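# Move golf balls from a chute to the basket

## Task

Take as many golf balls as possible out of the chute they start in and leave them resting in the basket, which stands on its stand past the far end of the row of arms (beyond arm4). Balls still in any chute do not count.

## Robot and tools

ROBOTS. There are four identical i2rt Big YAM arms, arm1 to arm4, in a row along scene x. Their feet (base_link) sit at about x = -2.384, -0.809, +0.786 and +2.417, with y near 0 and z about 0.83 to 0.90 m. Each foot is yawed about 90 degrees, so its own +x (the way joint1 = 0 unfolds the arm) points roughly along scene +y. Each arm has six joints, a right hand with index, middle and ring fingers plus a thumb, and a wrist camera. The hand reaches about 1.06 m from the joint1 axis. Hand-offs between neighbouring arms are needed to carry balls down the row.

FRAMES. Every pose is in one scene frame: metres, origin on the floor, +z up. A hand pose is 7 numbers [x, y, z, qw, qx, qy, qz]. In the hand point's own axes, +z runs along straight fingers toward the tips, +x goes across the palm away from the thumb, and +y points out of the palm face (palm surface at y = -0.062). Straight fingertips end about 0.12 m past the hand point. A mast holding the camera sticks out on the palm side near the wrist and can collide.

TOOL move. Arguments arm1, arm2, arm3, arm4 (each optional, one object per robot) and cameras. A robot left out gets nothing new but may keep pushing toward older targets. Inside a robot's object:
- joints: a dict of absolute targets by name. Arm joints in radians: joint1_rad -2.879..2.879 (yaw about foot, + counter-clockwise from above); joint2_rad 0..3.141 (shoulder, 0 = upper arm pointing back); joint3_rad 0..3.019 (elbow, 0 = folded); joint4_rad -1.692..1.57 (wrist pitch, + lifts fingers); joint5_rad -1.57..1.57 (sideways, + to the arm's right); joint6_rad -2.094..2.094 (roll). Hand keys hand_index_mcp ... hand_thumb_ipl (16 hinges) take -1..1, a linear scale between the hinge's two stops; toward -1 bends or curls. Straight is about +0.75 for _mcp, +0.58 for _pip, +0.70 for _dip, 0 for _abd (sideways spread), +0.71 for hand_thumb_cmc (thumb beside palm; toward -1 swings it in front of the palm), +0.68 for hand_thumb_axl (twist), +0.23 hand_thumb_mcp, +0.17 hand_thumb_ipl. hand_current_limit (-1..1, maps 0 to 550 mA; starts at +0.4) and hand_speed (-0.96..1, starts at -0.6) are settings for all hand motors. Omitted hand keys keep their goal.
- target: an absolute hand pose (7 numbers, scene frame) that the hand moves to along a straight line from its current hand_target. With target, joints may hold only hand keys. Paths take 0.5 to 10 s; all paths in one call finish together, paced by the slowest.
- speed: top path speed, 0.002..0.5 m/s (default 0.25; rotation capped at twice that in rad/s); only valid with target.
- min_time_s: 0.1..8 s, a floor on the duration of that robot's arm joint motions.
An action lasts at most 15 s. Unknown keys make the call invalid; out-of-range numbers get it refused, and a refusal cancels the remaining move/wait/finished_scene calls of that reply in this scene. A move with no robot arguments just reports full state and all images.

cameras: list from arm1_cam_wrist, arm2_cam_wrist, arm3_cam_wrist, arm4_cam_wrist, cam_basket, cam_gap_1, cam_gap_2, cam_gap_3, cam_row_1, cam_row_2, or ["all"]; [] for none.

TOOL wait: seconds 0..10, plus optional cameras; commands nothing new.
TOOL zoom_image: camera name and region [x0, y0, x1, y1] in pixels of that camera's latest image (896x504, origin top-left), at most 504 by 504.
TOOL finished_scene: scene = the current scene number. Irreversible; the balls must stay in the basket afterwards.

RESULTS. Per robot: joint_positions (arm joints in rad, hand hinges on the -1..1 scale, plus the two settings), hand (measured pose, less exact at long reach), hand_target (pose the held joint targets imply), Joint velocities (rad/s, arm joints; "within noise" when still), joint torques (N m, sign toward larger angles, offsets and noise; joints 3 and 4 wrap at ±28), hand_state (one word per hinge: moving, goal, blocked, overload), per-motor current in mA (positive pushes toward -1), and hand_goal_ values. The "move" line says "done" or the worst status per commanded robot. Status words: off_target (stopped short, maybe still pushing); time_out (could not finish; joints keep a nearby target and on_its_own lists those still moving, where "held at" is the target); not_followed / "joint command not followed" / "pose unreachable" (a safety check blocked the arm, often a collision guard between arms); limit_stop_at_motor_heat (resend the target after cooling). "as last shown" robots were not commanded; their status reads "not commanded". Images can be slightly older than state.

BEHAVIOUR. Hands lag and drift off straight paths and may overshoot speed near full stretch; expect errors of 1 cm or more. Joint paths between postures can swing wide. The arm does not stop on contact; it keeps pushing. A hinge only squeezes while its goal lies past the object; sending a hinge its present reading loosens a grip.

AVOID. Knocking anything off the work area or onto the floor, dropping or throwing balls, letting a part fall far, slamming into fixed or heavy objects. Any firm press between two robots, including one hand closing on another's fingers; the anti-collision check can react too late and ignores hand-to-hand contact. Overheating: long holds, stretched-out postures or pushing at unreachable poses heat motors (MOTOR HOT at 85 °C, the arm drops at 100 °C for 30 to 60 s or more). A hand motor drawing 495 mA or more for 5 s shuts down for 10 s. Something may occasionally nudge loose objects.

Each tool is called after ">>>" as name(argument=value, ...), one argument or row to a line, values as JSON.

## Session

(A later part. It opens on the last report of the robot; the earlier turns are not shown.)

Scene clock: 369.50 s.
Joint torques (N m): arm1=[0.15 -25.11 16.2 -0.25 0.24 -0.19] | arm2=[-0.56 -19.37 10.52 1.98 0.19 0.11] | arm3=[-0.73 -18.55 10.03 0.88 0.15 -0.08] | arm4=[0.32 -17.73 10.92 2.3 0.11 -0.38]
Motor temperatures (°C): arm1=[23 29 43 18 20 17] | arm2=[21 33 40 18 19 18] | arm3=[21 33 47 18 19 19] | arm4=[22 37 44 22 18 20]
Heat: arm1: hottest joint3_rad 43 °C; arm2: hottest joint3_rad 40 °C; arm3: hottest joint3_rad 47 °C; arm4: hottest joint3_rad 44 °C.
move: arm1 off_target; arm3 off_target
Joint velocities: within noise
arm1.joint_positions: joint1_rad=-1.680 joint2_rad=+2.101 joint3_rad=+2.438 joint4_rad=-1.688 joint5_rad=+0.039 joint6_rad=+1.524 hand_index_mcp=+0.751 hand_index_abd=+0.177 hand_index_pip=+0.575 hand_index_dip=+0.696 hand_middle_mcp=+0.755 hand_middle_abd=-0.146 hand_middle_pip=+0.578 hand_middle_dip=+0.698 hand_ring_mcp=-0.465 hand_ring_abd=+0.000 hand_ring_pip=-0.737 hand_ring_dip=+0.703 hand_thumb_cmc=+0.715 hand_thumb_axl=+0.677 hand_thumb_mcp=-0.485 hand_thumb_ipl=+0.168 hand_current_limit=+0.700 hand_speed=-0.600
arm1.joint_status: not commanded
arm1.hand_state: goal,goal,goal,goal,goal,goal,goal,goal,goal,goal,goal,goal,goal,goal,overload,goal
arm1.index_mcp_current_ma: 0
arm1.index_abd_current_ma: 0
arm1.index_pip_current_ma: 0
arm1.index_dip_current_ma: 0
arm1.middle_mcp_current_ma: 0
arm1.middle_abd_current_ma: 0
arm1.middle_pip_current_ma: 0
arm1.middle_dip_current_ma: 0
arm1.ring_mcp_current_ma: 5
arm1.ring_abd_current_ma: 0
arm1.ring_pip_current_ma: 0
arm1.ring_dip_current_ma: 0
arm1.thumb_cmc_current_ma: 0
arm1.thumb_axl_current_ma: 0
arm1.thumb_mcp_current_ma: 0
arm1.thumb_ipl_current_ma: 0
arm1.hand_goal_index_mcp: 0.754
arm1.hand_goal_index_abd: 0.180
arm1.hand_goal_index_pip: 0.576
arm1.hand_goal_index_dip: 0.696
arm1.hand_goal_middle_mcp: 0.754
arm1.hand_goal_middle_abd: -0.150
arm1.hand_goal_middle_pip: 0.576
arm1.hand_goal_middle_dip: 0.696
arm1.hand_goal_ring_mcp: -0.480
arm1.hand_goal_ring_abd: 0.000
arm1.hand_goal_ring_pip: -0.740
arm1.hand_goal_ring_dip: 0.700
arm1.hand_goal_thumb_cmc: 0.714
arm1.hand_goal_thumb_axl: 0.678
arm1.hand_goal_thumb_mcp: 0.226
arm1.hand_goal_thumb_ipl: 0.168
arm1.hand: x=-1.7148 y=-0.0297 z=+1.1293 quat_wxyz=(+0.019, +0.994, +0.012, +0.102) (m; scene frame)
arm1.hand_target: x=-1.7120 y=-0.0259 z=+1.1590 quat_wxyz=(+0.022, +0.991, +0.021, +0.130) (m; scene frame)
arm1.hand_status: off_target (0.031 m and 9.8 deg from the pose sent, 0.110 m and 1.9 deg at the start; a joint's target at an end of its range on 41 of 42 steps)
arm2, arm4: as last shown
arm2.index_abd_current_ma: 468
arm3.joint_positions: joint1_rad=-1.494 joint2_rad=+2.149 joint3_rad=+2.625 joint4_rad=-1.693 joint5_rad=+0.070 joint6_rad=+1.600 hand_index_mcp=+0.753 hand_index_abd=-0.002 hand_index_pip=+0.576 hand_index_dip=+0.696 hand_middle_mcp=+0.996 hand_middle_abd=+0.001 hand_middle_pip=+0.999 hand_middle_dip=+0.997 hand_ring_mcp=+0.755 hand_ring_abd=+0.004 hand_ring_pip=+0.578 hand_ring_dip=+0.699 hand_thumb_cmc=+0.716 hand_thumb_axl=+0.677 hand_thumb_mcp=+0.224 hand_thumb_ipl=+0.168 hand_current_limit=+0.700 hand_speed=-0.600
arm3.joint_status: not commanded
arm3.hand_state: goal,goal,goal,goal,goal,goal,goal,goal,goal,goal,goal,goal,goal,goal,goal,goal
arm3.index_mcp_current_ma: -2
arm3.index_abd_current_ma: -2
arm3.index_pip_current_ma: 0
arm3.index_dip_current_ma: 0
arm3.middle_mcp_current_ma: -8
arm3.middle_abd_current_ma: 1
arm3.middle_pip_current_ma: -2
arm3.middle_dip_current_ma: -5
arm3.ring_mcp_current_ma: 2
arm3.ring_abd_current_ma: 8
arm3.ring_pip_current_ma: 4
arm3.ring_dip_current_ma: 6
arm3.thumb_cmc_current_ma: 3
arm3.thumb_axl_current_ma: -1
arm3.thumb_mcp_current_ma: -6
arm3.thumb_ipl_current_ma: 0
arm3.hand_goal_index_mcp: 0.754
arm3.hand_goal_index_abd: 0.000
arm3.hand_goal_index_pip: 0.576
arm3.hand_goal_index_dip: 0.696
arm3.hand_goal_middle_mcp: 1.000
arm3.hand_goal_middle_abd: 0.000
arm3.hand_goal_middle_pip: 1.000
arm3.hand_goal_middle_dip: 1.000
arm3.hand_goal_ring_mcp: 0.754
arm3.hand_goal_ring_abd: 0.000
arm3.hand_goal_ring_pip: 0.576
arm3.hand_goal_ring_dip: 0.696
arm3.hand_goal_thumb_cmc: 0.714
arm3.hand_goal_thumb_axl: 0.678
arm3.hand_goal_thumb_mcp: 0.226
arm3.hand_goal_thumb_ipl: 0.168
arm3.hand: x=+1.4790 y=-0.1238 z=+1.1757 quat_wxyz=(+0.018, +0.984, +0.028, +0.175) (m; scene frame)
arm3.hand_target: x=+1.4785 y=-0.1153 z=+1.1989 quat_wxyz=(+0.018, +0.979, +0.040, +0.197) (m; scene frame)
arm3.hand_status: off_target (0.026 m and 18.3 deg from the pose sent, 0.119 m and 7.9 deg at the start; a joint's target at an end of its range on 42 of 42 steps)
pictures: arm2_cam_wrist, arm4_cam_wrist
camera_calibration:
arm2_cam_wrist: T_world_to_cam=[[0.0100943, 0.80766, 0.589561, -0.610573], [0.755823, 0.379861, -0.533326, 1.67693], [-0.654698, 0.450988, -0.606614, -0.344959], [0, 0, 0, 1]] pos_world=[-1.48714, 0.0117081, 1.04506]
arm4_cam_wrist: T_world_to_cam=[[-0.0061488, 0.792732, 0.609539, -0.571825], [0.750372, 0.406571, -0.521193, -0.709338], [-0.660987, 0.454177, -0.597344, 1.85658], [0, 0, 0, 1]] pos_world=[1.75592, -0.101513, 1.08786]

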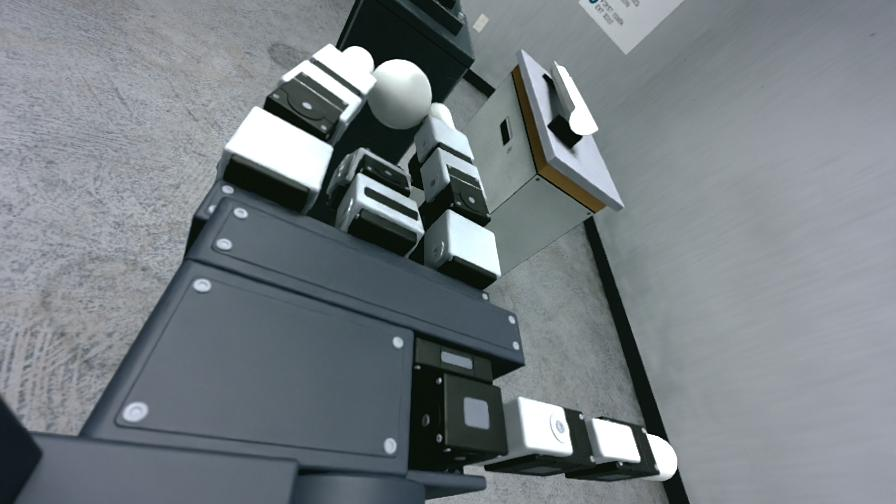

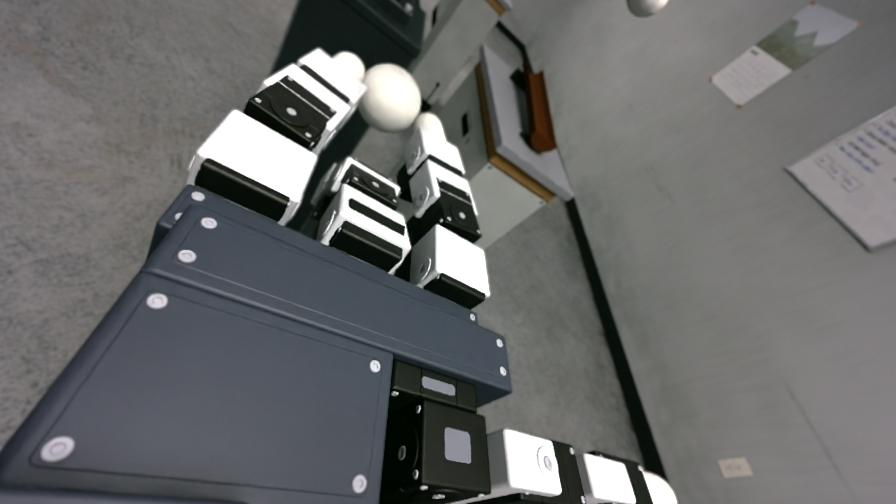

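Both balls held.

>>> move(
  arm1={"joints":{"joint1_rad":-0.05,"joint2_rad":1.463,"joint3_rad":1.501,"joint4_rad":-1.571,"joint5_rad":-0.109,"joint6_rad":0.95,"hand_ring_mcp":1.0,"hand_ring_pip":1.0,"hand_ring_dip":1.0,"hand_index_abd":0.136,"hand_middle_abd":-0.136,"hand_current_limit":0.4},"min_time_s":5.5},
  arm2={"joints":{"joint1_rad":0,"joint2_rad":1.46,"joint3_rad":1.5,"joint4_rad":-1.5,"joint5_rad":0,"joint6_rad":0},"min_time_s":6},
  arm4={"joints":{"joint1_rad":0,"joint2_rad":1.46,"joint3_rad":1.5,"joint4_rad":-1.5,"joint5_rad":0,"joint6_rad":0},"min_time_s":6},
  arm3={"joints":{"joint1_rad":-1.5,"joint2_rad":1.75,"joint3_rad":1.9,"joint4_rad":-1.6,"joint5_rad":0,"joint6_rad":1.53,"hand_current_limit":0.4},"min_time_s":3},
  cameras=["arm1_cam_wrist","arm2_cam_wrist","arm4_cam_wrist"],
)

>>> zoom_image(
  camera="arm1_cam_wrist",
  region=[150, 0, 450, 200],
)

Scene clock: 377.57 s.
Joint torques (N m): arm1=[-0.26 -15.38 10.25 0.54 -0.13 -0.17] | arm2=[-0.15 -13.45 13.37 -0.38 0.22 0.06] | arm3=[-2.32 -15.5 7.66 1.13 -0.08 -0.08] | arm4=[0.32 -11.99 13.09 0.06 0.02 -0.29]
Motor temperatures (°C): arm1=[23 30 43 18 20 17] | arm2=[21 33 41 18 19 18] | arm3=[21 33 46 18 19 19] | arm4=[22 37 45 22 18 20]
Heat: arm1: hottest joint3_rad 43 °C; arm2: hottest joint3_rad 41 °C; arm3: hottest joint3_rad 46 °C; arm4: hottest joint3_rad 45 °C.
move: arm1 done; arm2 done; arm3 done; arm4 done
Joint velocities: within noise
arm1.joint_positions: joint1_rad=-0.048 joint2_rad=+1.482 joint3_rad=+1.509 joint4_rad=-1.588 joint5_rad=-0.109 joint6_rad=+0.962 hand_index_mcp=+0.751 hand_index_abd=+0.139 hand_index_pip=+0.575 hand_index_dip=+0.696 hand_middle_mcp=+0.754 hand_middle_abd=-0.137 hand_middle_pip=+0.578 hand_middle_dip=+0.698 hand_ring_mcp=+0.990 hand_ring_abd=+0.000 hand_ring_pip=+0.993 hand_ring_dip=+0.998 hand_thumb_cmc=+0.715 hand_thumb_axl=+0.677 hand_thumb_mcp=-0.485 hand_thumb_ipl=+0.168 hand_current_limit=+0.400 hand_speed=-0.600
arm1.joint_status: all done
arm1.hand_state: goal,goal,goal,goal,goal,goal,goal,goal,goal,goal,goal,goal,goal,goal,overload,goal
arm1.index_mcp_current_ma: 0
arm1.index_abd_current_ma: 0
arm1.index_pip_current_ma: 0
arm1.index_dip_current_ma: 0
arm1.middle_mcp_current_ma: 0
arm1.middle_abd_current_ma: 0
arm1.middle_pip_current_ma: 0
arm1.middle_dip_current_ma: 0
arm1.ring_mcp_current_ma: -2
arm1.ring_abd_current_ma: 0
arm1.ring_pip_current_ma: -1
arm1.ring_dip_current_ma: 0
arm1.thumb_cmc_current_ma: 0
arm1.thumb_axl_current_ma: 0
arm1.thumb_mcp_current_ma: 0
arm1.thumb_ipl_current_ma: 0
arm1.hand_goal_index_mcp: 0.754
arm1.hand_goal_index_abd: 0.136
arm1.hand_goal_index_pip: 0.576
arm1.hand_goal_index_dip: 0.696
arm1.hand_goal_middle_mcp: 0.754
arm1.hand_goal_middle_abd: -0.136
arm1.hand_goal_middle_pip: 0.576
arm1.hand_goal_middle_dip: 0.696
arm1.hand_goal_ring_mcp: 1.000
arm1.hand_goal_ring_abd: 0.000
arm1.hand_goal_ring_pip: 1.000
arm1.hand_goal_ring_dip: 1.000
arm1.hand_goal_thumb_cmc: 0.714
arm1.hand_goal_thumb_axl: 0.678
arm1.hand_goal_thumb_mcp: 0.226
arm1.hand_goal_thumb_ipl: 0.168
arm1.hand: x=-2.3368 y=+0.5485 z=+1.1031 quat_wxyz=(-0.058, +0.443, +0.895, -0.022) (m; scene frame)
arm1.hand_target: x=-2.3362 y=+0.5491 z=+1.1094 quat_wxyz=(-0.064, +0.437, +0.897, -0.009) (m; scene frame)
arm1.hand_status: not commanded
arm2.joint_positions: joint1_rad=+0.006 joint2_rad=+1.477 joint3_rad=+1.455 joint4_rad=-1.490 joint5_rad=-0.001 joint6_rad=+0.003 hand_index_mcp=+0.756 hand_index_abd=-0.171 hand_index_pip=+0.579 hand_index_dip=+0.696 hand_middle_mcp=+0.997 hand_middle_abd=+0.001 hand_middle_pip=+0.999 hand_middle_dip=+0.997 hand_ring_mcp=+0.755 hand_ring_abd=+0.159 hand_ring_pip=+0.578 hand_ring_dip=+0.697 hand_thumb_cmc=+0.717 hand_thumb_axl=+0.677 hand_thumb_mcp=+0.224 hand_thumb_ipl=+0.168 hand_current_limit=+0.700 hand_speed=-0.600
arm2.joint_status: all done
arm2.hand_state: goal,blocked,goal,goal,goal,goal,goal,goal,goal,blocked,goal,goal,goal,goal,goal,goal
arm2.index_mcp_current_ma: 0
arm2.index_abd_current_ma: 468
arm2.index_pip_current_ma: 0
arm2.index_dip_current_ma: 0
arm2.middle_mcp_current_ma: 0
arm2.middle_abd_current_ma: 0
arm2.middle_pip_current_ma: 0
arm2.middle_dip_current_ma: 0
arm2.ring_mcp_current_ma: 0
arm2.ring_abd_current_ma: -467
arm2.ring_pip_current_ma: 0
arm2.ring_dip_current_ma: 0
arm2.thumb_cmc_current_ma: 0
arm2.thumb_axl_current_ma: 0
arm2.thumb_mcp_current_ma: 0
arm2.thumb_ipl_current_ma: 0
arm2.hand_goal_index_mcp: 0.754
arm2.hand_goal_index_abd: -0.450
arm2.hand_goal_index_pip: 0.576
arm2.hand_goal_index_dip: 0.696
arm2.hand_goal_middle_mcp: 1.000
arm2.hand_goal_middle_abd: 0.000
arm2.hand_goal_middle_pip: 1.000
arm2.hand_goal_middle_dip: 1.000
arm2.hand_goal_ring_mcp: 0.754
arm2.hand_goal_ring_abd: 0.460
arm2.hand_goal_ring_pip: 0.576
arm2.hand_goal_ring_dip: 0.696
arm2.hand_goal_thumb_cmc: 0.714
arm2.hand_goal_thumb_axl: 0.678
arm2.hand_goal_thumb_mcp: 0.226
arm2.hand_goal_thumb_ipl: 0.168
arm2.hand: x=-0.8125 y=+0.4802 z=+1.1562 quat_wxyz=(+0.005, -0.021, +0.999, +0.033) (m; scene frame)
arm2.hand_target: x=-0.8102 y=+0.4859 z=+1.1860 quat_wxyz=(+0.005, -0.020, +0.998, +0.059) (m; scene frame)
arm2.hand_status: not commanded
arm3.joint_positions: joint1_rad=-1.494 joint2_rad=+1.771 joint3_rad=+1.894 joint4_rad=-1.612 joint5_rad=+0.001 joint6_rad=+1.543 hand_index_mcp=+0.753 hand_index_abd=-0.001 hand_index_pip=+0.576 hand_index_dip=+0.696 hand_middle_mcp=+0.996 hand_middle_abd=+0.001 hand_middle_pip=+0.999 hand_middle_dip=+0.997 hand_ring_mcp=+0.755 hand_ring_abd=+0.004 hand_ring_pip=+0.578 hand_ring_dip=+0.699 hand_thumb_cmc=+0.716 hand_thumb_axl=+0.677 hand_thumb_mcp=+0.224 hand_thumb_ipl=+0.168 hand_current_limit=+0.400 hand_speed=-0.600
arm3.joint_status: all done
arm3.hand_state: goal,goal,goal,goal,goal,goal,goal,goal,goal,goal,goal,goal,goal,goal,goal,goal
arm3.index_mcp_current_ma: -2
arm3.index_abd_current_ma: -2
arm3.index_pip_current_ma: 0
arm3.index_dip_current_ma: 0
arm3.middle_mcp_current_ma: -8
arm3.middle_abd_current_ma: 1
arm3.middle_pip_current_ma: -2
arm3.middle_dip_current_ma: -5
arm3.ring_mcp_current_ma: 2
arm3.ring_abd_current_ma: 6
arm3.ring_pip_current_ma: 4
arm3.ring_dip_current_ma: 6
arm3.thumb_cmc_current_ma: 3
arm3.thumb_axl_current_ma: -1
arm3.thumb_mcp_current_ma: -6
arm3.thumb_ipl_current_ma: 0
arm3.hand_goal_index_mcp: 0.754
arm3.hand_goal_index_abd: 0.000
arm3.hand_goal_index_pip: 0.576
arm3.hand_goal_index_dip: 0.696
arm3.hand_goal_middle_mcp: 1.000
arm3.hand_goal_middle_abd: 0.000
arm3.hand_goal_middle_pip: 1.000
arm3.hand_goal_middle_dip: 1.000
arm3.hand_goal_ring_mcp: 0.754
arm3.hand_goal_ring_abd: 0.000
arm3.hand_goal_ring_pip: 0.576
arm3.hand_goal_ring_dip: 0.696
arm3.hand_goal_thumb_cmc: 0.714
arm3.hand_goal_thumb_axl: 0.678
arm3.hand_goal_thumb_mcp: 0.226
arm3.hand_goal_thumb_ipl: 0.168
arm3.hand: x=+1.3361 y=-0.1271 z=+1.1124 quat_wxyz=(-0.006, +0.997, +0.064, +0.038) (m; scene frame)
arm3.hand_target: x=+1.3377 y=-0.1304 z=+1.1258 quat_wxyz=(-0.007, +0.996, +0.067, +0.058) (m; scene frame)
arm3.hand_status: not commanded
arm4.joint_positions: joint1_rad=+0.000 joint2_rad=+1.478 joint3_rad=+1.431 joint4_rad=-1.493 joint5_rad=+0.002 joint6_rad=+0.011 hand_index_mcp=+0.754 hand_index_abd=-0.191 hand_index_pip=+0.578 hand_index_dip=+0.696 hand_middle_mcp=+0.997 hand_middle_abd=+0.000 hand_middle_pip=+0.999 hand_middle_dip=+0.997 hand_ring_mcp=+0.756 hand_ring_abd=+0.152 hand_ring_pip=+0.579 hand_ring_dip=+0.696 hand_thumb_cmc=+0.717 hand_thumb_axl=+0.677 hand_thumb_mcp=+0.224 hand_thumb_ipl=+0.168 hand_current_limit=+0.700 hand_speed=-0.600
arm4.joint_status: all done
arm4.hand_state: goal,blocked,goal,goal,goal,goal,goal,goal,goal,blocked,goal,goal,goal,goal,goal,goal
arm4.index_mcp_current_ma: 0
arm4.index_abd_current_ma: 467
arm4.index_pip_current_ma: 1
arm4.index_dip_current_ma: 0
arm4.middle_mcp_current_ma: -2
arm4.middle_abd_current_ma: 0
arm4.middle_pip_current_ma: -1
arm4.middle_dip_current_ma: -2
arm4.ring_mcp_current_ma: 2
arm4.ring_abd_current_ma: -467
arm4.ring_pip_current_ma: 3
arm4.ring_dip_current_ma: 0
arm4.thumb_cmc_current_ma: 2
arm4.thumb_axl_current_ma: 0
arm4.thumb_mcp_current_ma: -2
arm4.thumb_ipl_current_ma: 0
arm4.hand_goal_index_mcp: 0.754
arm4.hand_goal_index_abd: -0.450
arm4.hand_goal_index_pip: 0.576
arm4.hand_goal_index_dip: 0.696
arm4.hand_goal_middle_mcp: 1.000
arm4.hand_goal_middle_abd: 0.000
arm4.hand_goal_middle_pip: 1.000
arm4.hand_goal_middle_dip: 1.000
arm4.hand_goal_ring_mcp: 0.754
arm4.hand_goal_ring_abd: 0.460
arm4.hand_goal_ring_pip: 0.576
arm4.hand_goal_ring_dip: 0.696
arm4.hand_goal_thumb_cmc: 0.714
arm4.hand_goal_thumb_axl: 0.678
arm4.hand_goal_thumb_mcp: 0.226
arm4.hand_goal_thumb_ipl: 0.168
arm4.hand: x=+2.4267 y=+0.5904 z=+1.1445 quat_wxyz=(+0.000, -0.009, +1.000, +0.014) (m; scene frame)
arm4.hand_target: x=+2.4252 y=+0.6031 z=+1.1862 quat_wxyz=(-0.002, -0.015, +0.998, +0.054) (m; scene frame)
arm4.hand_status: not commanded
pictures: arm1_cam_wrist, arm2_cam_wrist, arm4_cam_wrist
camera_calibration:
arm1_cam_wrist: T_world_to_cam=[[0.951836, -0.261092, -0.160748, 2.58339], [-0.064429, -0.682891, 0.727674, -0.622706], [-0.299763, -0.682269, -0.666822, 0.532864], [0, 0, 0, 1]] pos_world=[-2.33935, 0.612819, 1.22373]
arm2_cam_wrist: T_world_to_cam=[[0.785617, 0.614279, 0.0739323, 0.294586], [0.38321, -0.576914, 0.721333, -0.30272], [0.485752, -0.53836, -0.688632, 1.57158], [0, 0, 0, 1]] pos_world=[-0.878827, 0.490476, 1.27882]
arm4_cam_wrist: T_world_to_cam=[[0.778138, 0.626524, 0.0443783, -2.27764], [0.413821, -0.564549, 0.714168, -1.53898], [0.472497, -0.537357, -0.698566, 0.0967667], [0, 0, 0, 1]] pos_world=[2.36345, 0.610163, 1.26777]

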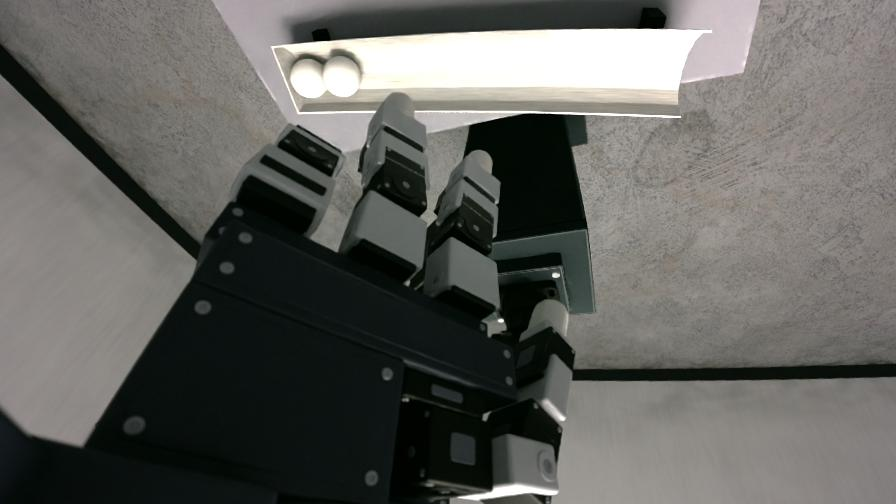

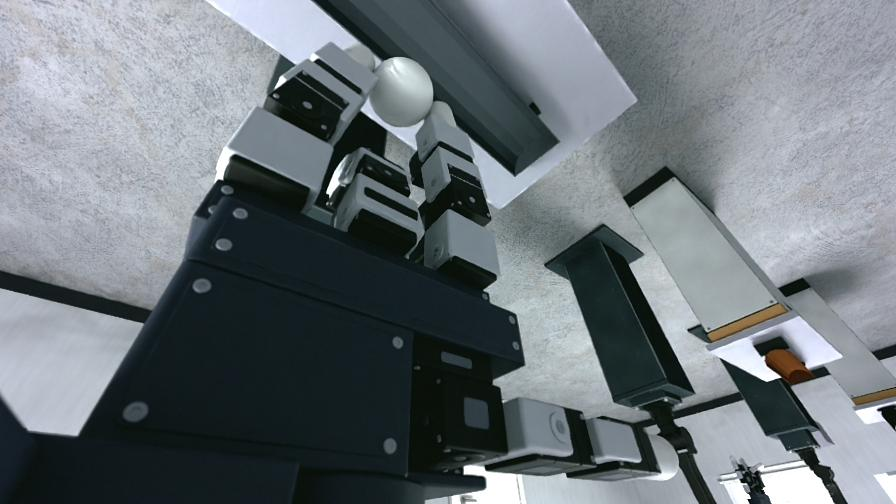

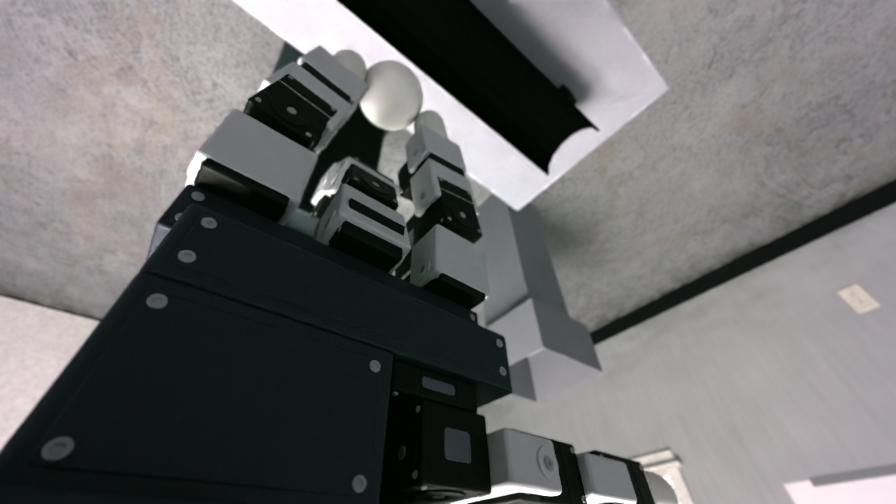

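Scaled by 1.680 from the camera's 896x504 image, which has a finer 1280x720 frame.

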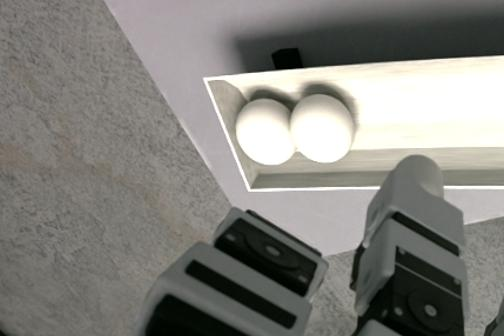

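>>> move(
  arm1={"target":[-2.4838,0.547,1.00,-0.0662,0.4435,0.8921,0.0526],"speed":0.1},
  arm2={"joints":{"joint1_rad":-1.5,"joint2_rad":1.75,"joint3_rad":1.9,"joint4_rad":-1.6,"joint5_rad":0,"joint6_rad":1.53},"min_time_s":5.5},
  arm4={"joints":{"joint1_rad":-1.5,"joint2_rad":1.75,"joint3_rad":1.9,"joint4_rad":-1.6,"joint5_rad":0,"joint6_rad":1.53},"min_time_s":5.5},
  arm3={"joints":{"joint1_rad":1.53,"joint2_rad":0.6,"joint3_rad":1.39,"joint4_rad":-1.35,"joint5_rad":0,"joint6_rad":0},"min_time_s":6.5},
  cameras=["arm1_cam_wrist","arm2_cam_wrist","arm4_cam_wrist"],
)

>>> zoom_image(
  camera="arm1_cam_wrist",
  region=[300, 0, 600, 200],
)

Scene clock: 387.50 s.
Joint torques (N m): arm1=[-0.09 -13.04 10.44 0.84 0.07 0.11] | arm2=[0.44 -14.51 13.61 -0.38 0.15 0.16] | arm3=[-1.2 1.55 6.79 3.6 0.05 -0.14] | arm4=[0.91 -13.51 13.26 0.06 0.07 -0.05]
Motor temperatures (°C): arm1=[23 29 42 18 20 18] | arm2=[21 32 41 18 19 18] | arm3=[21 32 46 18 19 19] | arm4=[22 36 46 22 18 20]
Heat: arm1: hottest joint3_rad 42 °C; arm2: hottest joint3_rad 41 °C; arm3: hottest joint3_rad 46 °C; arm4: hottest joint3_rad 46 °C.
move: arm1 moving; arm2 done; arm3 done; arm4 done
Joint velocities: within noise
arm1.joint_positions: joint1_rad=+0.308 joint2_rad=+1.504 joint3_rad=+1.240 joint4_rad=-1.153 joint5_rad=+0.001 joint6_rad=+1.308 hand_index_mcp=+0.752 hand_index_abd=+0.139 hand_index_pip=+0.575 hand_index_dip=+0.696 hand_middle_mcp=+0.754 hand_middle_abd=-0.137 hand_middle_pip=+0.578 hand_middle_dip=+0.698 hand_ring_mcp=+0.990 hand_ring_abd=+0.000 hand_ring_pip=+0.993 hand_ring_dip=+0.998 hand_thumb_cmc=+0.715 hand_thumb_axl=+0.677 hand_thumb_mcp=-0.485 hand_thumb_ipl=+0.168 hand_current_limit=+0.400 hand_speed=-0.600
arm1.joint_status: not commanded
arm1.hand_state: goal,goal,goal,goal,goal,goal,goal,goal,goal,goal,goal,goal,goal,goal,overload,goal
arm1.index_mcp_current_ma: 0
arm1.index_abd_current_ma: 0
arm1.index_pip_current_ma: 0
arm1.index_dip_current_ma: 0
arm1.middle_mcp_current_ma: 0
arm1.middle_abd_current_ma: 0
arm1.middle_pip_current_ma: 0
arm1.middle_dip_current_ma: 0
arm1.ring_mcp_current_ma: -2
arm1.ring_abd_current_ma: 0
arm1.ring_pip_current_ma: -1
arm1.ring_dip_current_ma: 0
arm1.thumb_cmc_current_ma: 0
arm1.thumb_axl_current_ma: 0
arm1.thumb_mcp_current_ma: 0
arm1.thumb_ipl_current_ma: 0
arm1.hand_goal_index_mcp: 0.754
arm1.hand_goal_index_abd: 0.136
arm1.hand_goal_index_pip: 0.576
arm1.hand_goal_index_dip: 0.696
arm1.hand_goal_middle_mcp: 0.754
arm1.hand_goal_middle_abd: -0.136
arm1.hand_goal_middle_pip: 0.576
arm1.hand_goal_middle_dip: 0.696
arm1.hand_goal_ring_mcp: 1.000
arm1.hand_goal_ring_abd: 0.000
arm1.hand_goal_ring_pip: 1.000
arm1.hand_goal_ring_dip: 1.000
arm1.hand_goal_thumb_cmc: 0.714
arm1.hand_goal_thumb_axl: 0.678
arm1.hand_goal_thumb_mcp: 0.226
arm1.hand_goal_thumb_ipl: 0.168
arm1.hand: x=-2.4828 y=+0.5455 z=+1.0053 quat_wxyz=(-0.065, +0.439, +0.895, +0.051) (m; scene frame)
arm1.hand_target: x=-2.4837 y=+0.5469 z=+1.0000 quat_wxyz=(-0.066, +0.444, +0.892, +0.053) (m; scene frame)
arm1.hand_status: moving (0.006 m and 0.7 deg from the pose sent, 0.180 m and 8.6 deg at the start)
arm2.joint_positions: joint1_rad=-1.500 joint2_rad=+1.733 joint3_rad=+1.852 joint4_rad=-1.590 joint5_rad=-0.001 joint6_rad=+1.522 hand_index_mcp=+0.754 hand_index_abd=-0.171 hand_index_pip=+0.578 hand_index_dip=+0.696 hand_middle_mcp=+0.996 hand_middle_abd=+0.001 hand_middle_pip=+0.999 hand_middle_dip=+0.997 hand_ring_mcp=+0.754 hand_ring_abd=+0.159 hand_ring_pip=+0.578 hand_ring_dip=+0.697 hand_thumb_cmc=+0.716 hand_thumb_axl=+0.677 hand_thumb_mcp=+0.224 hand_thumb_ipl=+0.168 hand_current_limit=+0.700 hand_speed=-0.600
arm2.joint_status: all done
arm2.hand_state: goal,blocked,goal,goal,goal,goal,goal,goal,goal,blocked,goal,goal,goal,goal,goal,goal
arm2.index_mcp_current_ma: 0
arm2.index_abd_current_ma: 467
arm2.index_pip_current_ma: 0
arm2.index_dip_current_ma: 0
arm2.middle_mcp_current_ma: 0
arm2.middle_abd_current_ma: 0
arm2.middle_pip_current_ma: 0
arm2.middle_dip_current_ma: 0
arm2.ring_mcp_current_ma: 0
arm2.ring_abd_current_ma: -467
arm2.ring_pip_current_ma: 0
arm2.ring_dip_current_ma: 0
arm2.thumb_cmc_current_ma: 0
arm2.thumb_axl_current_ma: 0
arm2.thumb_mcp_current_ma: 0
arm2.thumb_ipl_current_ma: 0
arm2.hand_goal_index_mcp: 0.754
arm2.hand_goal_index_abd: -0.450
arm2.hand_goal_index_pip: 0.576
arm2.hand_goal_index_dip: 0.696
arm2.hand_goal_middle_mcp: 1.000
arm2.hand_goal_middle_abd: 0.000
arm2.hand_goal_middle_pip: 1.000
arm2.hand_goal_middle_dip: 1.000
arm2.hand_goal_ring_mcp: 0.754
arm2.hand_goal_ring_abd: 0.460
arm2.hand_goal_ring_pip: 0.576
arm2.hand_goal_ring_dip: 0.696
arm2.hand_goal_thumb_cmc: 0.714
arm2.hand_goal_thumb_axl: 0.678
arm2.hand_goal_thumb_mcp: 0.226
arm2.hand_goal_thumb_ipl: 0.168
arm2.hand: x=-0.2709 y=-0.0831 z=+1.1856 quat_wxyz=(-0.005, +0.995, +0.079, +0.057) (m; scene frame)
arm2.hand_target: x=-0.2619 y=-0.0823 z=+1.1952 quat_wxyz=(-0.006, +0.995, +0.074, +0.067) (m; scene frame)
arm2.hand_status: not commanded
arm3.joint_positions: joint1_rad=+1.520 joint2_rad=+0.599 joint3_rad=+1.386 joint4_rad=-1.373 joint5_rad=+0.000 joint6_rad=+0.014 hand_index_mcp=+0.759 hand_index_abd=-0.001 hand_index_pip=+0.576 hand_index_dip=+0.696 hand_middle_mcp=+1.000 hand_middle_abd=+0.001 hand_middle_pip=+0.999 hand_middle_dip=+0.997 hand_ring_mcp=+0.759 hand_ring_abd=+0.003 hand_ring_pip=+0.578 hand_ring_dip=+0.699 hand_thumb_cmc=+0.719 hand_thumb_axl=+0.677 hand_thumb_mcp=+0.224 hand_thumb_ipl=+0.168 hand_current_limit=+0.400 hand_speed=-0.600
arm3.joint_status: all done
arm3.hand_state: goal,goal,goal,goal,goal,goal,goal,goal,goal,goal,goal,goal,goal,goal,goal,goal
arm3.index_mcp_current_ma: 10
arm3.index_abd_current_ma: -2
arm3.index_pip_current_ma: 0
arm3.index_dip_current_ma: 0
arm3.middle_mcp_current_ma: 0
arm3.middle_abd_current_ma: 1
arm3.middle_pip_current_ma: -2
arm3.middle_dip_current_ma: -5
arm3.ring_mcp_current_ma: 11
arm3.ring_abd_current_ma: 5
arm3.ring_pip_current_ma: 3
arm3.ring_dip_current_ma: 5
arm3.thumb_cmc_current_ma: 12
arm3.thumb_axl_current_ma: -1
arm3.thumb_mcp_current_ma: -6
arm3.thumb_ipl_current_ma: 0
arm3.hand_goal_index_mcp: 0.754
arm3.hand_goal_index_abd: 0.000
arm3.hand_goal_index_pip: 0.576
arm3.hand_goal_index_dip: 0.696
arm3.hand_goal_middle_mcp: 1.000
arm3.hand_goal_middle_abd: 0.000
arm3.hand_goal_middle_pip: 1.000
arm3.hand_goal_middle_dip: 1.000
arm3.hand_goal_ring_mcp: 0.754
arm3.hand_goal_ring_abd: 0.000
arm3.hand_goal_ring_pip: 0.576
arm3.hand_goal_ring_dip: 0.696
arm3.hand_goal_thumb_cmc: 0.714
arm3.hand_goal_thumb_axl: 0.678
arm3.hand_goal_thumb_mcp: 0.226
arm3.hand_goal_thumb_ipl: 0.168
arm3.hand: x=+0.5197 y=-0.0664 z=+1.4346 quat_wxyz=(-0.331, -0.611, +0.634, +0.341) (m; scene frame)
arm3.hand_target: x=+0.5183 y=-0.0704 z=+1.4430 quat_wxyz=(-0.338, -0.614, +0.622, +0.350) (m; scene frame)
arm3.hand_status: not commanded
arm4.joint_positions: joint1_rad=-1.503 joint2_rad=+1.740 joint3_rad=+1.828 joint4_rad=-1.593 joint5_rad=+0.000 joint6_rad=+1.516 hand_index_mcp=+0.753 hand_index_abd=-0.191 hand_index_pip=+0.577 hand_index_dip=+0.696 hand_middle_mcp=+0.997 hand_middle_abd=+0.000 hand_middle_pip=+0.999 hand_middle_dip=+0.997 hand_ring_mcp=+0.755 hand_ring_abd=+0.152 hand_ring_pip=+0.578 hand_ring_dip=+0.696 hand_thumb_cmc=+0.716 hand_thumb_axl=+0.677 hand_thumb_mcp=+0.224 hand_thumb_ipl=+0.168 hand_current_limit=+0.700 hand_speed=-0.600
arm4.joint_status: all done
arm4.hand_state: goal,blocked,goal,goal,goal,goal,goal,goal,goal,blocked,goal,goal,goal,goal,goal,goal
arm4.index_mcp_current_ma: 0
arm4.index_abd_current_ma: 467
arm4.index_pip_current_ma: 1
arm4.index_dip_current_ma: 0
arm4.middle_mcp_current_ma: -3
arm4.middle_abd_current_ma: 0
arm4.middle_pip_current_ma: -1
arm4.middle_dip_current_ma: -2
arm4.ring_mcp_current_ma: 0
arm4.ring_abd_current_ma: -467
arm4.ring_pip_current_ma: 2
arm4.ring_dip_current_ma: 0
arm4.thumb_cmc_current_ma: 1
arm4.thumb_axl_current_ma: 0
arm4.thumb_mcp_current_ma: -2
arm4.thumb_ipl_current_ma: 0
arm4.hand_goal_index_mcp: 0.754
arm4.hand_goal_index_abd: -0.450
arm4.hand_goal_index_pip: 0.576
arm4.hand_goal_index_dip: 0.696
arm4.hand_goal_middle_mcp: 1.000
arm4.hand_goal_middle_abd: 0.000
arm4.hand_goal_middle_pip: 1.000
arm4.hand_goal_middle_dip: 1.000
arm4.hand_goal_ring_mcp: 0.754
arm4.hand_goal_ring_abd: 0.460
arm4.hand_goal_ring_pip: 0.576
arm4.hand_goal_ring_dip: 0.696
arm4.hand_goal_thumb_cmc: 0.714
arm4.hand_goal_thumb_axl: 0.678
arm4.hand_goal_thumb_mcp: 0.226
arm4.hand_goal_thumb_ipl: 0.168
arm4.hand: x=+2.9550 y=+0.0267 z=+1.1722 quat_wxyz=(+0.001, +0.997, +0.075, +0.032) (m; scene frame)
arm4.hand_target: x=+2.9683 y=+0.0303 z=+1.1941 quat_wxyz=(+0.000, +0.996, +0.070, +0.059) (m; scene frame)
arm4.hand_status: not commanded
pictures: arm1_cam_wrist, arm2_cam_wrist, arm4_cam_wrist
camera_calibration:
arm1_cam_wrist: T_world_to_cam=[[0.959428, -0.240779, -0.146706, 2.69958], [-0.0997197, -0.776467, 0.622218, -0.493547], [-0.263729, -0.582344, -0.768975, 0.559449], [0, 0, 0, 1]] pos_world=[-2.49173, 0.592571, 1.13334]
arm2_cam_wrist: T_world_to_cam=[[-0.706526, -0.704398, -0.0681538, -0.132436], [-0.530877, 0.46386, 0.709228, -1.00329], [-0.467965, 0.537269, -0.701677, 0.87194], [0, 0, 0, 1]] pos_world=[-0.218157, -0.096367, 1.31436]
arm4_cam_wrist: T_world_to_cam=[[-0.688526, -0.724956, -0.0192464, 2.10791], [-0.527831, 0.482755, 0.698815, 0.677012], [-0.497319, 0.491312, -0.715043, 2.42131], [0, 0, 0, 1]] pos_world=[3.01286, 0.0116916, 1.29881]

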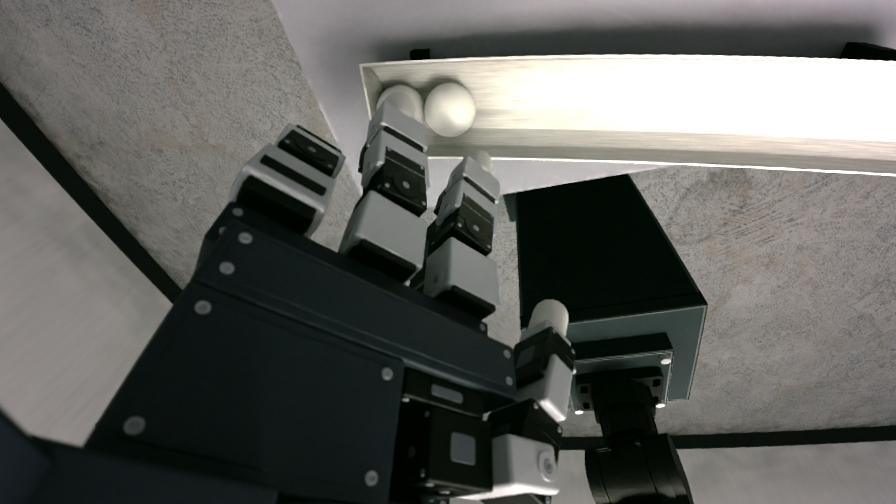

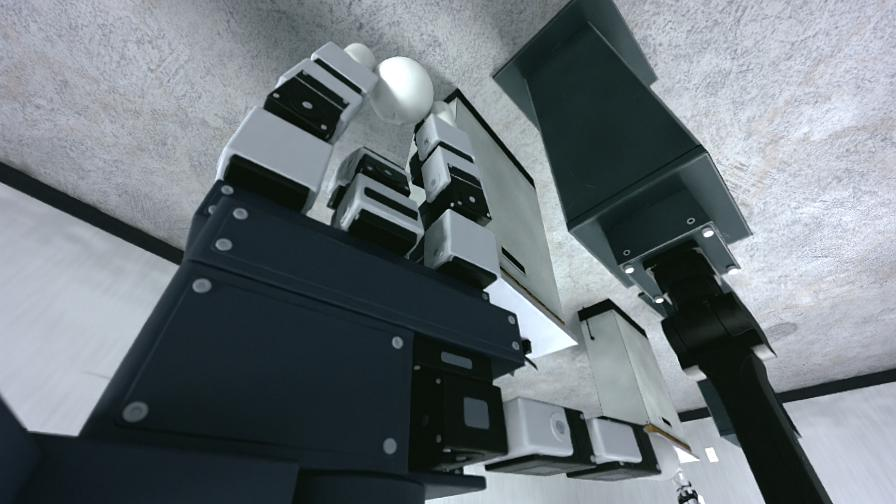

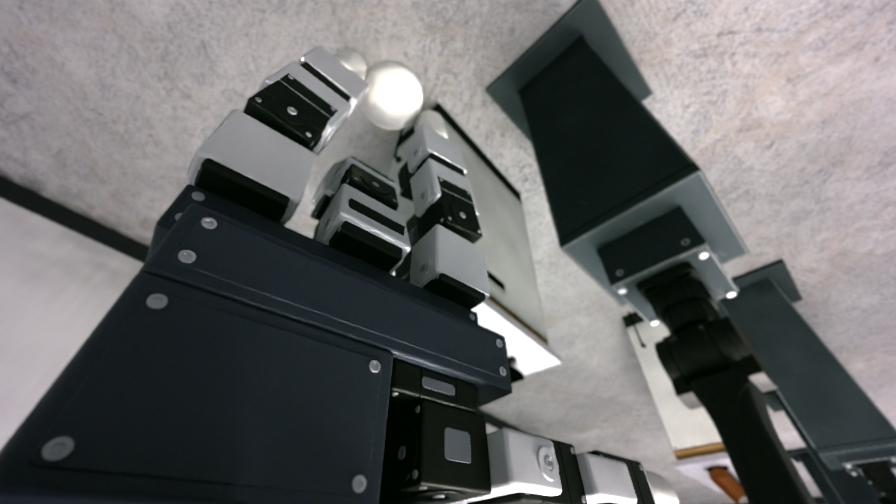

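Scaled by 1.680 from the camera's 896x504 image, which has a finer 1280x720 frame.

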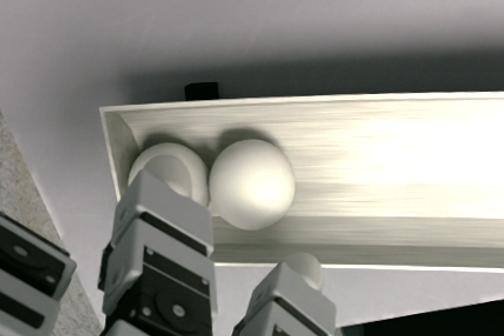

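>>> move(
  arm1={"target":[-2.4825,0.5465,0.955,-0.0662,0.4435,0.8921,0.0526],"speed":0.05},
  arm2={"target":[-0.135,-0.122,1.115,0,1,0,0.02],"speed":0.1},
  arm3={"target":[0.08,-0.01,1.06,-0.5,-0.5,0.5,0.5],"speed":0.2},
  arm4={"target":[3.21,-0.09,1.12,0,1,0,0.02],"speed":0.12},
  cameras=["arm1_cam_wrist","arm2_cam_wrist","arm3_cam_wrist","cam_basket"],
)

>>> zoom_image(
  camera="arm1_cam_wrist",
  region=[300, 0, 600, 200],
)

Scene clock: 393.10 s.
Joint torques (N m): arm1=[-0.38 -12.4 9.47 0.7 0 0.07] | arm2=[-0.44 -20.31 13.31 -0.5 0.26 0.17] | arm3=[-3.19 -15.56 8.4 3.86 -0.08 0.09] | arm4=[0.15 -21.77 13.24 1.5 0.19 -0.32]
Motor temperatures (°C): arm1=[23 29 42 18 20 18] | arm2=[21 32 42 18 19 18] | arm3=[21 32 45 18 19 19] | arm4=[22 36 47 22 18 20]
Heat: arm1: hottest joint3_rad 42 °C; arm2: hottest joint3_rad 42 °C; arm3: hottest joint3_rad 45 °C; arm4: hottest joint3_rad 47 °C.
move: arm1 off_target; arm2 off_target; arm3 off_target; arm4 off_target
Joint velocities: within noise
arm1.joint_positions: joint1_rad=+0.308 joint2_rad=+1.530 joint3_rad=+1.164 joint4_rad=-1.028 joint5_rad=+0.003 joint6_rad=+1.308 hand_index_mcp=+0.746 hand_index_abd=+0.131 hand_index_pip=+0.572 hand_index_dip=+0.696 hand_middle_mcp=+0.754 hand_middle_abd=-0.137 hand_middle_pip=+0.578 hand_middle_dip=+0.698 hand_ring_mcp=+0.990 hand_ring_abd=+0.000 hand_ring_pip=+0.993 hand_ring_dip=+0.998 hand_thumb_cmc=+0.715 hand_thumb_axl=+0.677 hand_thumb_mcp=-0.485 hand_thumb_ipl=+0.168 hand_current_limit=+0.400 hand_speed=-0.600
arm1.joint_status: not commanded
arm1.hand_state: goal,goal,goal,goal,goal,goal,goal,goal,goal,goal,goal,goal,goal,goal,overload,goal
arm1.index_mcp_current_ma: -1
arm1.index_abd_current_ma: 0
arm1.index_pip_current_ma: 0
arm1.index_dip_current_ma: 0
arm1.middle_mcp_current_ma: 0
arm1.middle_abd_current_ma: 0
arm1.middle_pip_current_ma: 0
arm1.middle_dip_current_ma: 0
arm1.ring_mcp_current_ma: -2
arm1.ring_abd_current_ma: 0
arm1.ring_pip_current_ma: -1
arm1.ring_dip_current_ma: 0
arm1.thumb_cmc_current_ma: 0
arm1.thumb_axl_current_ma: 0
arm1.thumb_mcp_current_ma: 0
arm1.thumb_ipl_current_ma: 0
arm1.hand_goal_index_mcp: 0.754
arm1.hand_goal_index_abd: 0.136
arm1.hand_goal_index_pip: 0.576
arm1.hand_goal_index_dip: 0.696
arm1.hand_goal_middle_mcp: 0.754
arm1.hand_goal_middle_abd: -0.136
arm1.hand_goal_middle_pip: 0.576
arm1.hand_goal_middle_dip: 0.696
arm1.hand_goal_ring_mcp: 1.000
arm1.hand_goal_ring_abd: 0.000
arm1.hand_goal_ring_pip: 1.000
arm1.hand_goal_ring_dip: 1.000
arm1.hand_goal_thumb_cmc: 0.714
arm1.hand_goal_thumb_axl: 0.678
arm1.hand_goal_thumb_mcp: 0.226
arm1.hand_goal_thumb_ipl: 0.168
arm1.hand: x=-2.4842 y=+0.5487 z=+0.9679 quat_wxyz=(-0.073, +0.438, +0.894, +0.059) (m; scene frame)
arm1.hand_target: x=-2.4824 y=+0.5463 z=+0.9552 quat_wxyz=(-0.066, +0.444, +0.892, +0.053) (m; scene frame)
arm1.hand_status: off_target (0.013 m and 1.2 deg from the pose sent, 0.050 m and 0.7 deg at the start)
arm2.joint_positions: joint1_rad=-1.565 joint2_rad=+2.214 joint3_rad=+2.388 joint4_rad=-1.699 joint5_rad=+0.012 joint6_rad=+1.585 hand_index_mcp=+0.754 hand_index_abd=-0.171 hand_index_pip=+0.578 hand_index_dip=+0.696 hand_middle_mcp=+0.996 hand_middle_abd=+0.001 hand_middle_pip=+0.999 hand_middle_dip=+0.997 hand_ring_mcp=+0.754 hand_ring_abd=+0.159 hand_ring_pip=+0.578 hand_ring_dip=+0.697 hand_thumb_cmc=+0.716 hand_thumb_axl=+0.677 hand_thumb_mcp=+0.223 hand_thumb_ipl=+0.168 hand_current_limit=+0.700 hand_speed=-0.600
arm2.joint_status: not commanded
arm2.hand_state: goal,blocked,goal,goal,goal,goal,goal,goal,goal,blocked,goal,goal,goal,goal,goal,goal
arm2.index_mcp_current_ma: 0
arm2.index_abd_current_ma: 467
arm2.index_pip_current_ma: 0
arm2.index_dip_current_ma: 0
arm2.middle_mcp_current_ma: 0
arm2.middle_abd_current_ma: 0
arm2.middle_pip_current_ma: 0
arm2.middle_dip_current_ma: 0
arm2.ring_mcp_current_ma: 0
arm2.ring_abd_current_ma: -467
arm2.ring_pip_current_ma: 0
arm2.ring_dip_current_ma: 0
arm2.thumb_cmc_current_ma: 0
arm2.thumb_axl_current_ma: 0
arm2.thumb_mcp_current_ma: 0
arm2.thumb_ipl_current_ma: 0
arm2.hand_goal_index_mcp: 0.754
arm2.hand_goal_index_abd: -0.450
arm2.hand_goal_index_pip: 0.576
arm2.hand_goal_index_dip: 0.696
arm2.hand_goal_middle_mcp: 1.000
arm2.hand_goal_middle_abd: 0.000
arm2.hand_goal_middle_pip: 1.000
arm2.hand_goal_middle_dip: 1.000
arm2.hand_goal_ring_mcp: 0.754
arm2.hand_goal_ring_abd: 0.460
arm2.hand_goal_ring_pip: 0.576
arm2.hand_goal_ring_dip: 0.696
arm2.hand_goal_thumb_cmc: 0.714
arm2.hand_goal_thumb_axl: 0.678
arm2.hand_goal_thumb_mcp: 0.226
arm2.hand_goal_thumb_ipl: 0.168
arm2.hand: x=-0.1414 y=-0.1130 z=+1.1083 quat_wxyz=(+0.001, +0.999, +0.014, +0.030) (m; scene frame)
arm2.hand_target: x=-0.1359 y=-0.1220 z=+1.1145 quat_wxyz=(+0.002, +0.999, +0.004, +0.039) (m; scene frame)
arm2.hand_status: off_target (0.013 m and 2.0 deg from the pose sent, 0.158 m and 10.0 deg at the start; a joint's target at an end of its range on 36 of 109 steps)
arm3.joint_positions: joint1_rad=+1.448 joint2_rad=+1.996 joint3_rad=+1.004 joint4_rad=+0.909 joint5_rad=-0.113 joint6_rad=-0.005 hand_index_mcp=+0.762 hand_index_abd=-0.001 hand_index_pip=+0.576 hand_index_dip=+0.696 hand_middle_mcp=+1.000 hand_middle_abd=+0.001 hand_middle_pip=+0.999 hand_middle_dip=+0.997 hand_ring_mcp=+0.763 hand_ring_abd=+0.003 hand_ring_pip=+0.578 hand_ring_dip=+0.699 hand_thumb_cmc=+0.722 hand_thumb_axl=+0.677 hand_thumb_mcp=+0.224 hand_thumb_ipl=+0.168 hand_current_limit=+0.400 hand_speed=-0.600
arm3.joint_status: not commanded
arm3.hand_state: goal,goal,goal,goal,goal,goal,goal,goal,goal,goal,goal,goal,goal,goal,goal,goal
arm3.index_mcp_current_ma: 21
arm3.index_abd_current_ma: -2
arm3.index_pip_current_ma: 0
arm3.index_dip_current_ma: 0
arm3.middle_mcp_current_ma: 0
arm3.middle_abd_current_ma: 1
arm3.middle_pip_current_ma: -2
arm3.middle_dip_current_ma: -5
arm3.ring_mcp_current_ma: 21
arm3.ring_abd_current_ma: 5
arm3.ring_pip_current_ma: 3
arm3.ring_dip_current_ma: 5
arm3.thumb_cmc_current_ma: 19
arm3.thumb_axl_current_ma: -1
arm3.thumb_mcp_current_ma: -6
arm3.thumb_ipl_current_ma: 0
arm3.hand_goal_index_mcp: 0.754
arm3.hand_goal_index_abd: 0.000
arm3.hand_goal_index_pip: 0.576
arm3.hand_goal_index_dip: 0.696
arm3.hand_goal_middle_mcp: 1.000
arm3.hand_goal_middle_abd: 0.000
arm3.hand_goal_middle_pip: 1.000
arm3.hand_goal_middle_dip: 1.000
arm3.hand_goal_ring_mcp: 0.754
arm3.hand_goal_ring_abd: 0.000
arm3.hand_goal_ring_pip: 0.576
arm3.hand_goal_ring_dip: 0.696
arm3.hand_goal_thumb_cmc: 0.714
arm3.hand_goal_thumb_axl: 0.678
arm3.hand_goal_thumb_mcp: 0.226
arm3.hand_goal_thumb_ipl: 0.168
arm3.hand: x=+0.0865 y=-0.0213 z=+1.0254 quat_wxyz=(-0.482, -0.523, +0.514, +0.478) (m; scene frame)
arm3.hand_target: x=+0.0817 y=-0.0104 z=+1.0599 quat_wxyz=(-0.500, -0.500, +0.500, +0.500) (m; scene frame)
arm3.hand_status: off_target (0.037 m and 4.5 deg from the pose sent, 0.580 m and 33.4 deg at the start)
arm4.joint_positions: joint1_rad=-1.669 joint2_rad=+2.499 joint3_rad=+2.857 joint4_rad=-1.641 joint5_rad=+0.018 joint6_rad=+1.392 hand_index_mcp=+0.753 hand_index_abd=-0.191 hand_index_pip=+0.577 hand_index_dip=+0.696 hand_middle_mcp=+0.997 hand_middle_abd=+0.000 hand_middle_pip=+0.999 hand_middle_dip=+0.997 hand_ring_mcp=+0.755 hand_ring_abd=+0.152 hand_ring_pip=+0.578 hand_ring_dip=+0.696 hand_thumb_cmc=+0.716 hand_thumb_axl=+0.677 hand_thumb_mcp=+0.224 hand_thumb_ipl=+0.168 hand_current_limit=+0.700 hand_speed=-0.600
arm4.joint_status: not commanded
arm4.hand_state: goal,blocked,goal,goal,goal,goal,goal,goal,goal,blocked,goal,goal,goal,goal,goal,goal
arm4.index_mcp_current_ma: 0
arm4.index_abd_current_ma: 468
arm4.index_pip_current_ma: 1
arm4.index_dip_current_ma: 0
arm4.middle_mcp_current_ma: -3
arm4.middle_abd_current_ma: 0
arm4.middle_pip_current_ma: -1
arm4.middle_dip_current_ma: -2
arm4.ring_mcp_current_ma: 0
arm4.ring_abd_current_ma: -467
arm4.ring_pip_current_ma: 2
arm4.ring_dip_current_ma: 0
arm4.thumb_cmc_current_ma: 1
arm4.thumb_axl_current_ma: 0
arm4.thumb_mcp_current_ma: -2
arm4.thumb_ipl_current_ma: 0
arm4.hand_goal_index_mcp: 0.754
arm4.hand_goal_index_abd: -0.450
arm4.hand_goal_index_pip: 0.576
arm4.hand_goal_index_dip: 0.696
arm4.hand_goal_middle_mcp: 1.000
arm4.hand_goal_middle_abd: 0.000
arm4.hand_goal_middle_pip: 1.000
arm4.hand_goal_middle_dip: 1.000
arm4.hand_goal_ring_mcp: 0.754
arm4.hand_goal_ring_abd: 0.460
arm4.hand_goal_ring_pip: 0.576
arm4.hand_goal_ring_dip: 0.696
arm4.hand_goal_thumb_cmc: 0.714
arm4.hand_goal_thumb_axl: 0.678
arm4.hand_goal_thumb_mcp: 0.226
arm4.hand_goal_thumb_ipl: 0.168
arm4.hand: x=+3.1959 y=-0.0835 z=+1.0933 quat_wxyz=(+0.028, +0.988, +0.053, +0.141) (m; scene frame)
arm4.hand_target: x=+3.2064 y=-0.0895 z=+1.1197 quat_wxyz=(+0.036, +0.982, +0.056, +0.178) (m; scene frame)
arm4.hand_status: off_target (0.031 m and 15.5 deg from the pose sent, 0.285 m and 8.8 deg at the start; a joint's target at an end of its range on 75 of 109 steps)
pictures: arm1_cam_wrist, arm2_cam_wrist, arm3_cam_wrist, cam_basket
camera_calibration:
arm1_cam_wrist: T_world_to_cam=[[0.958246, -0.238056, -0.158411, 2.70312], [-0.0957479, -0.789137, 0.606708, -0.436118], [-0.269439, -0.566208, -0.778981, 0.51879], [0, 0, 0, 1]] pos_world=[-2.49223, 0.593081, 1.09693]
arm2_cam_wrist: T_world_to_cam=[[-0.793946, -0.607619, -0.0211842, -0.120741], [-0.427697, 0.533409, 0.729761, -0.866158], [-0.432116, 0.588451, -0.683375, 0.88489], [0, 0, 0, 1]] pos_world=[-0.0839399, -0.132062, 1.23424]
arm3_cam_wrist: T_world_to_cam=[[-0.0393813, 0.802433, 0.595441, -0.557622], [0.795267, 0.385959, -0.467532, 0.362253], [-0.604979, 0.455123, -0.653348, 0.856945], [0, 0, 0, 1]] pos_world=[0.208385, -0.0823763, 1.06128]

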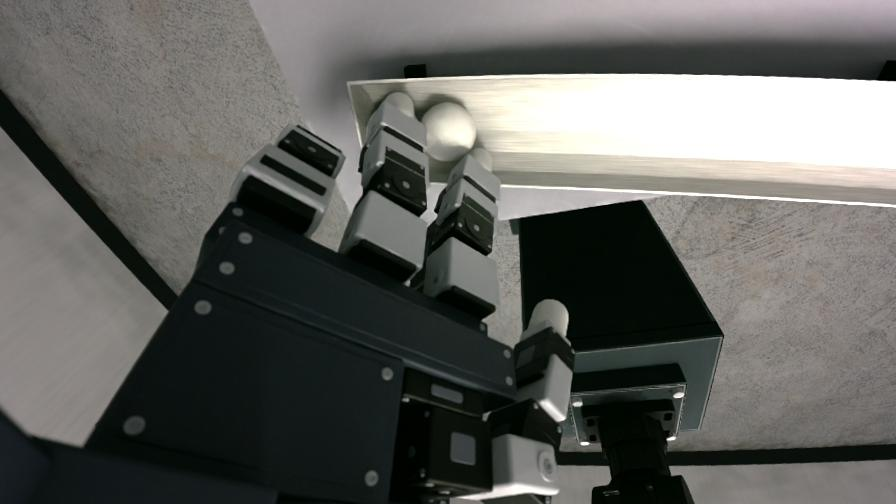

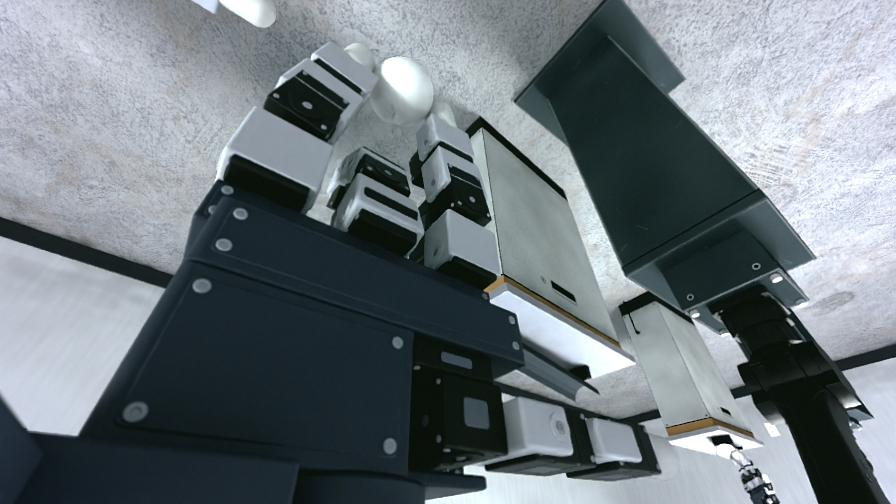

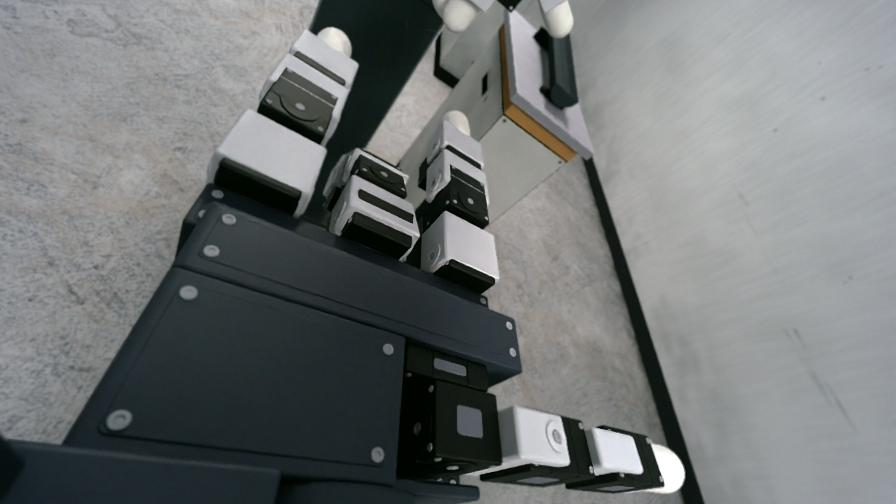

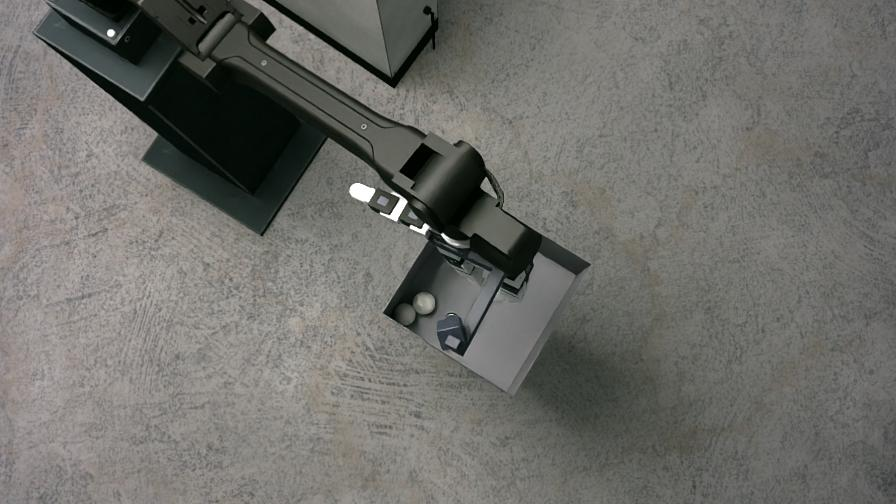

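Scaled by 1.680 from the camera's 896x504 image, which has a finer 1280x720 frame.

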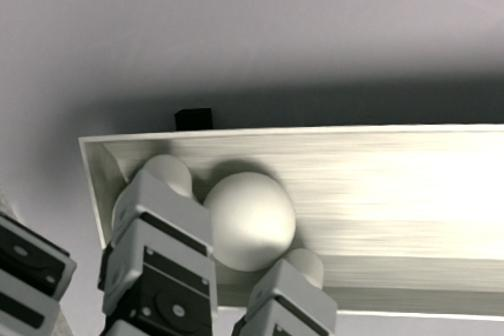

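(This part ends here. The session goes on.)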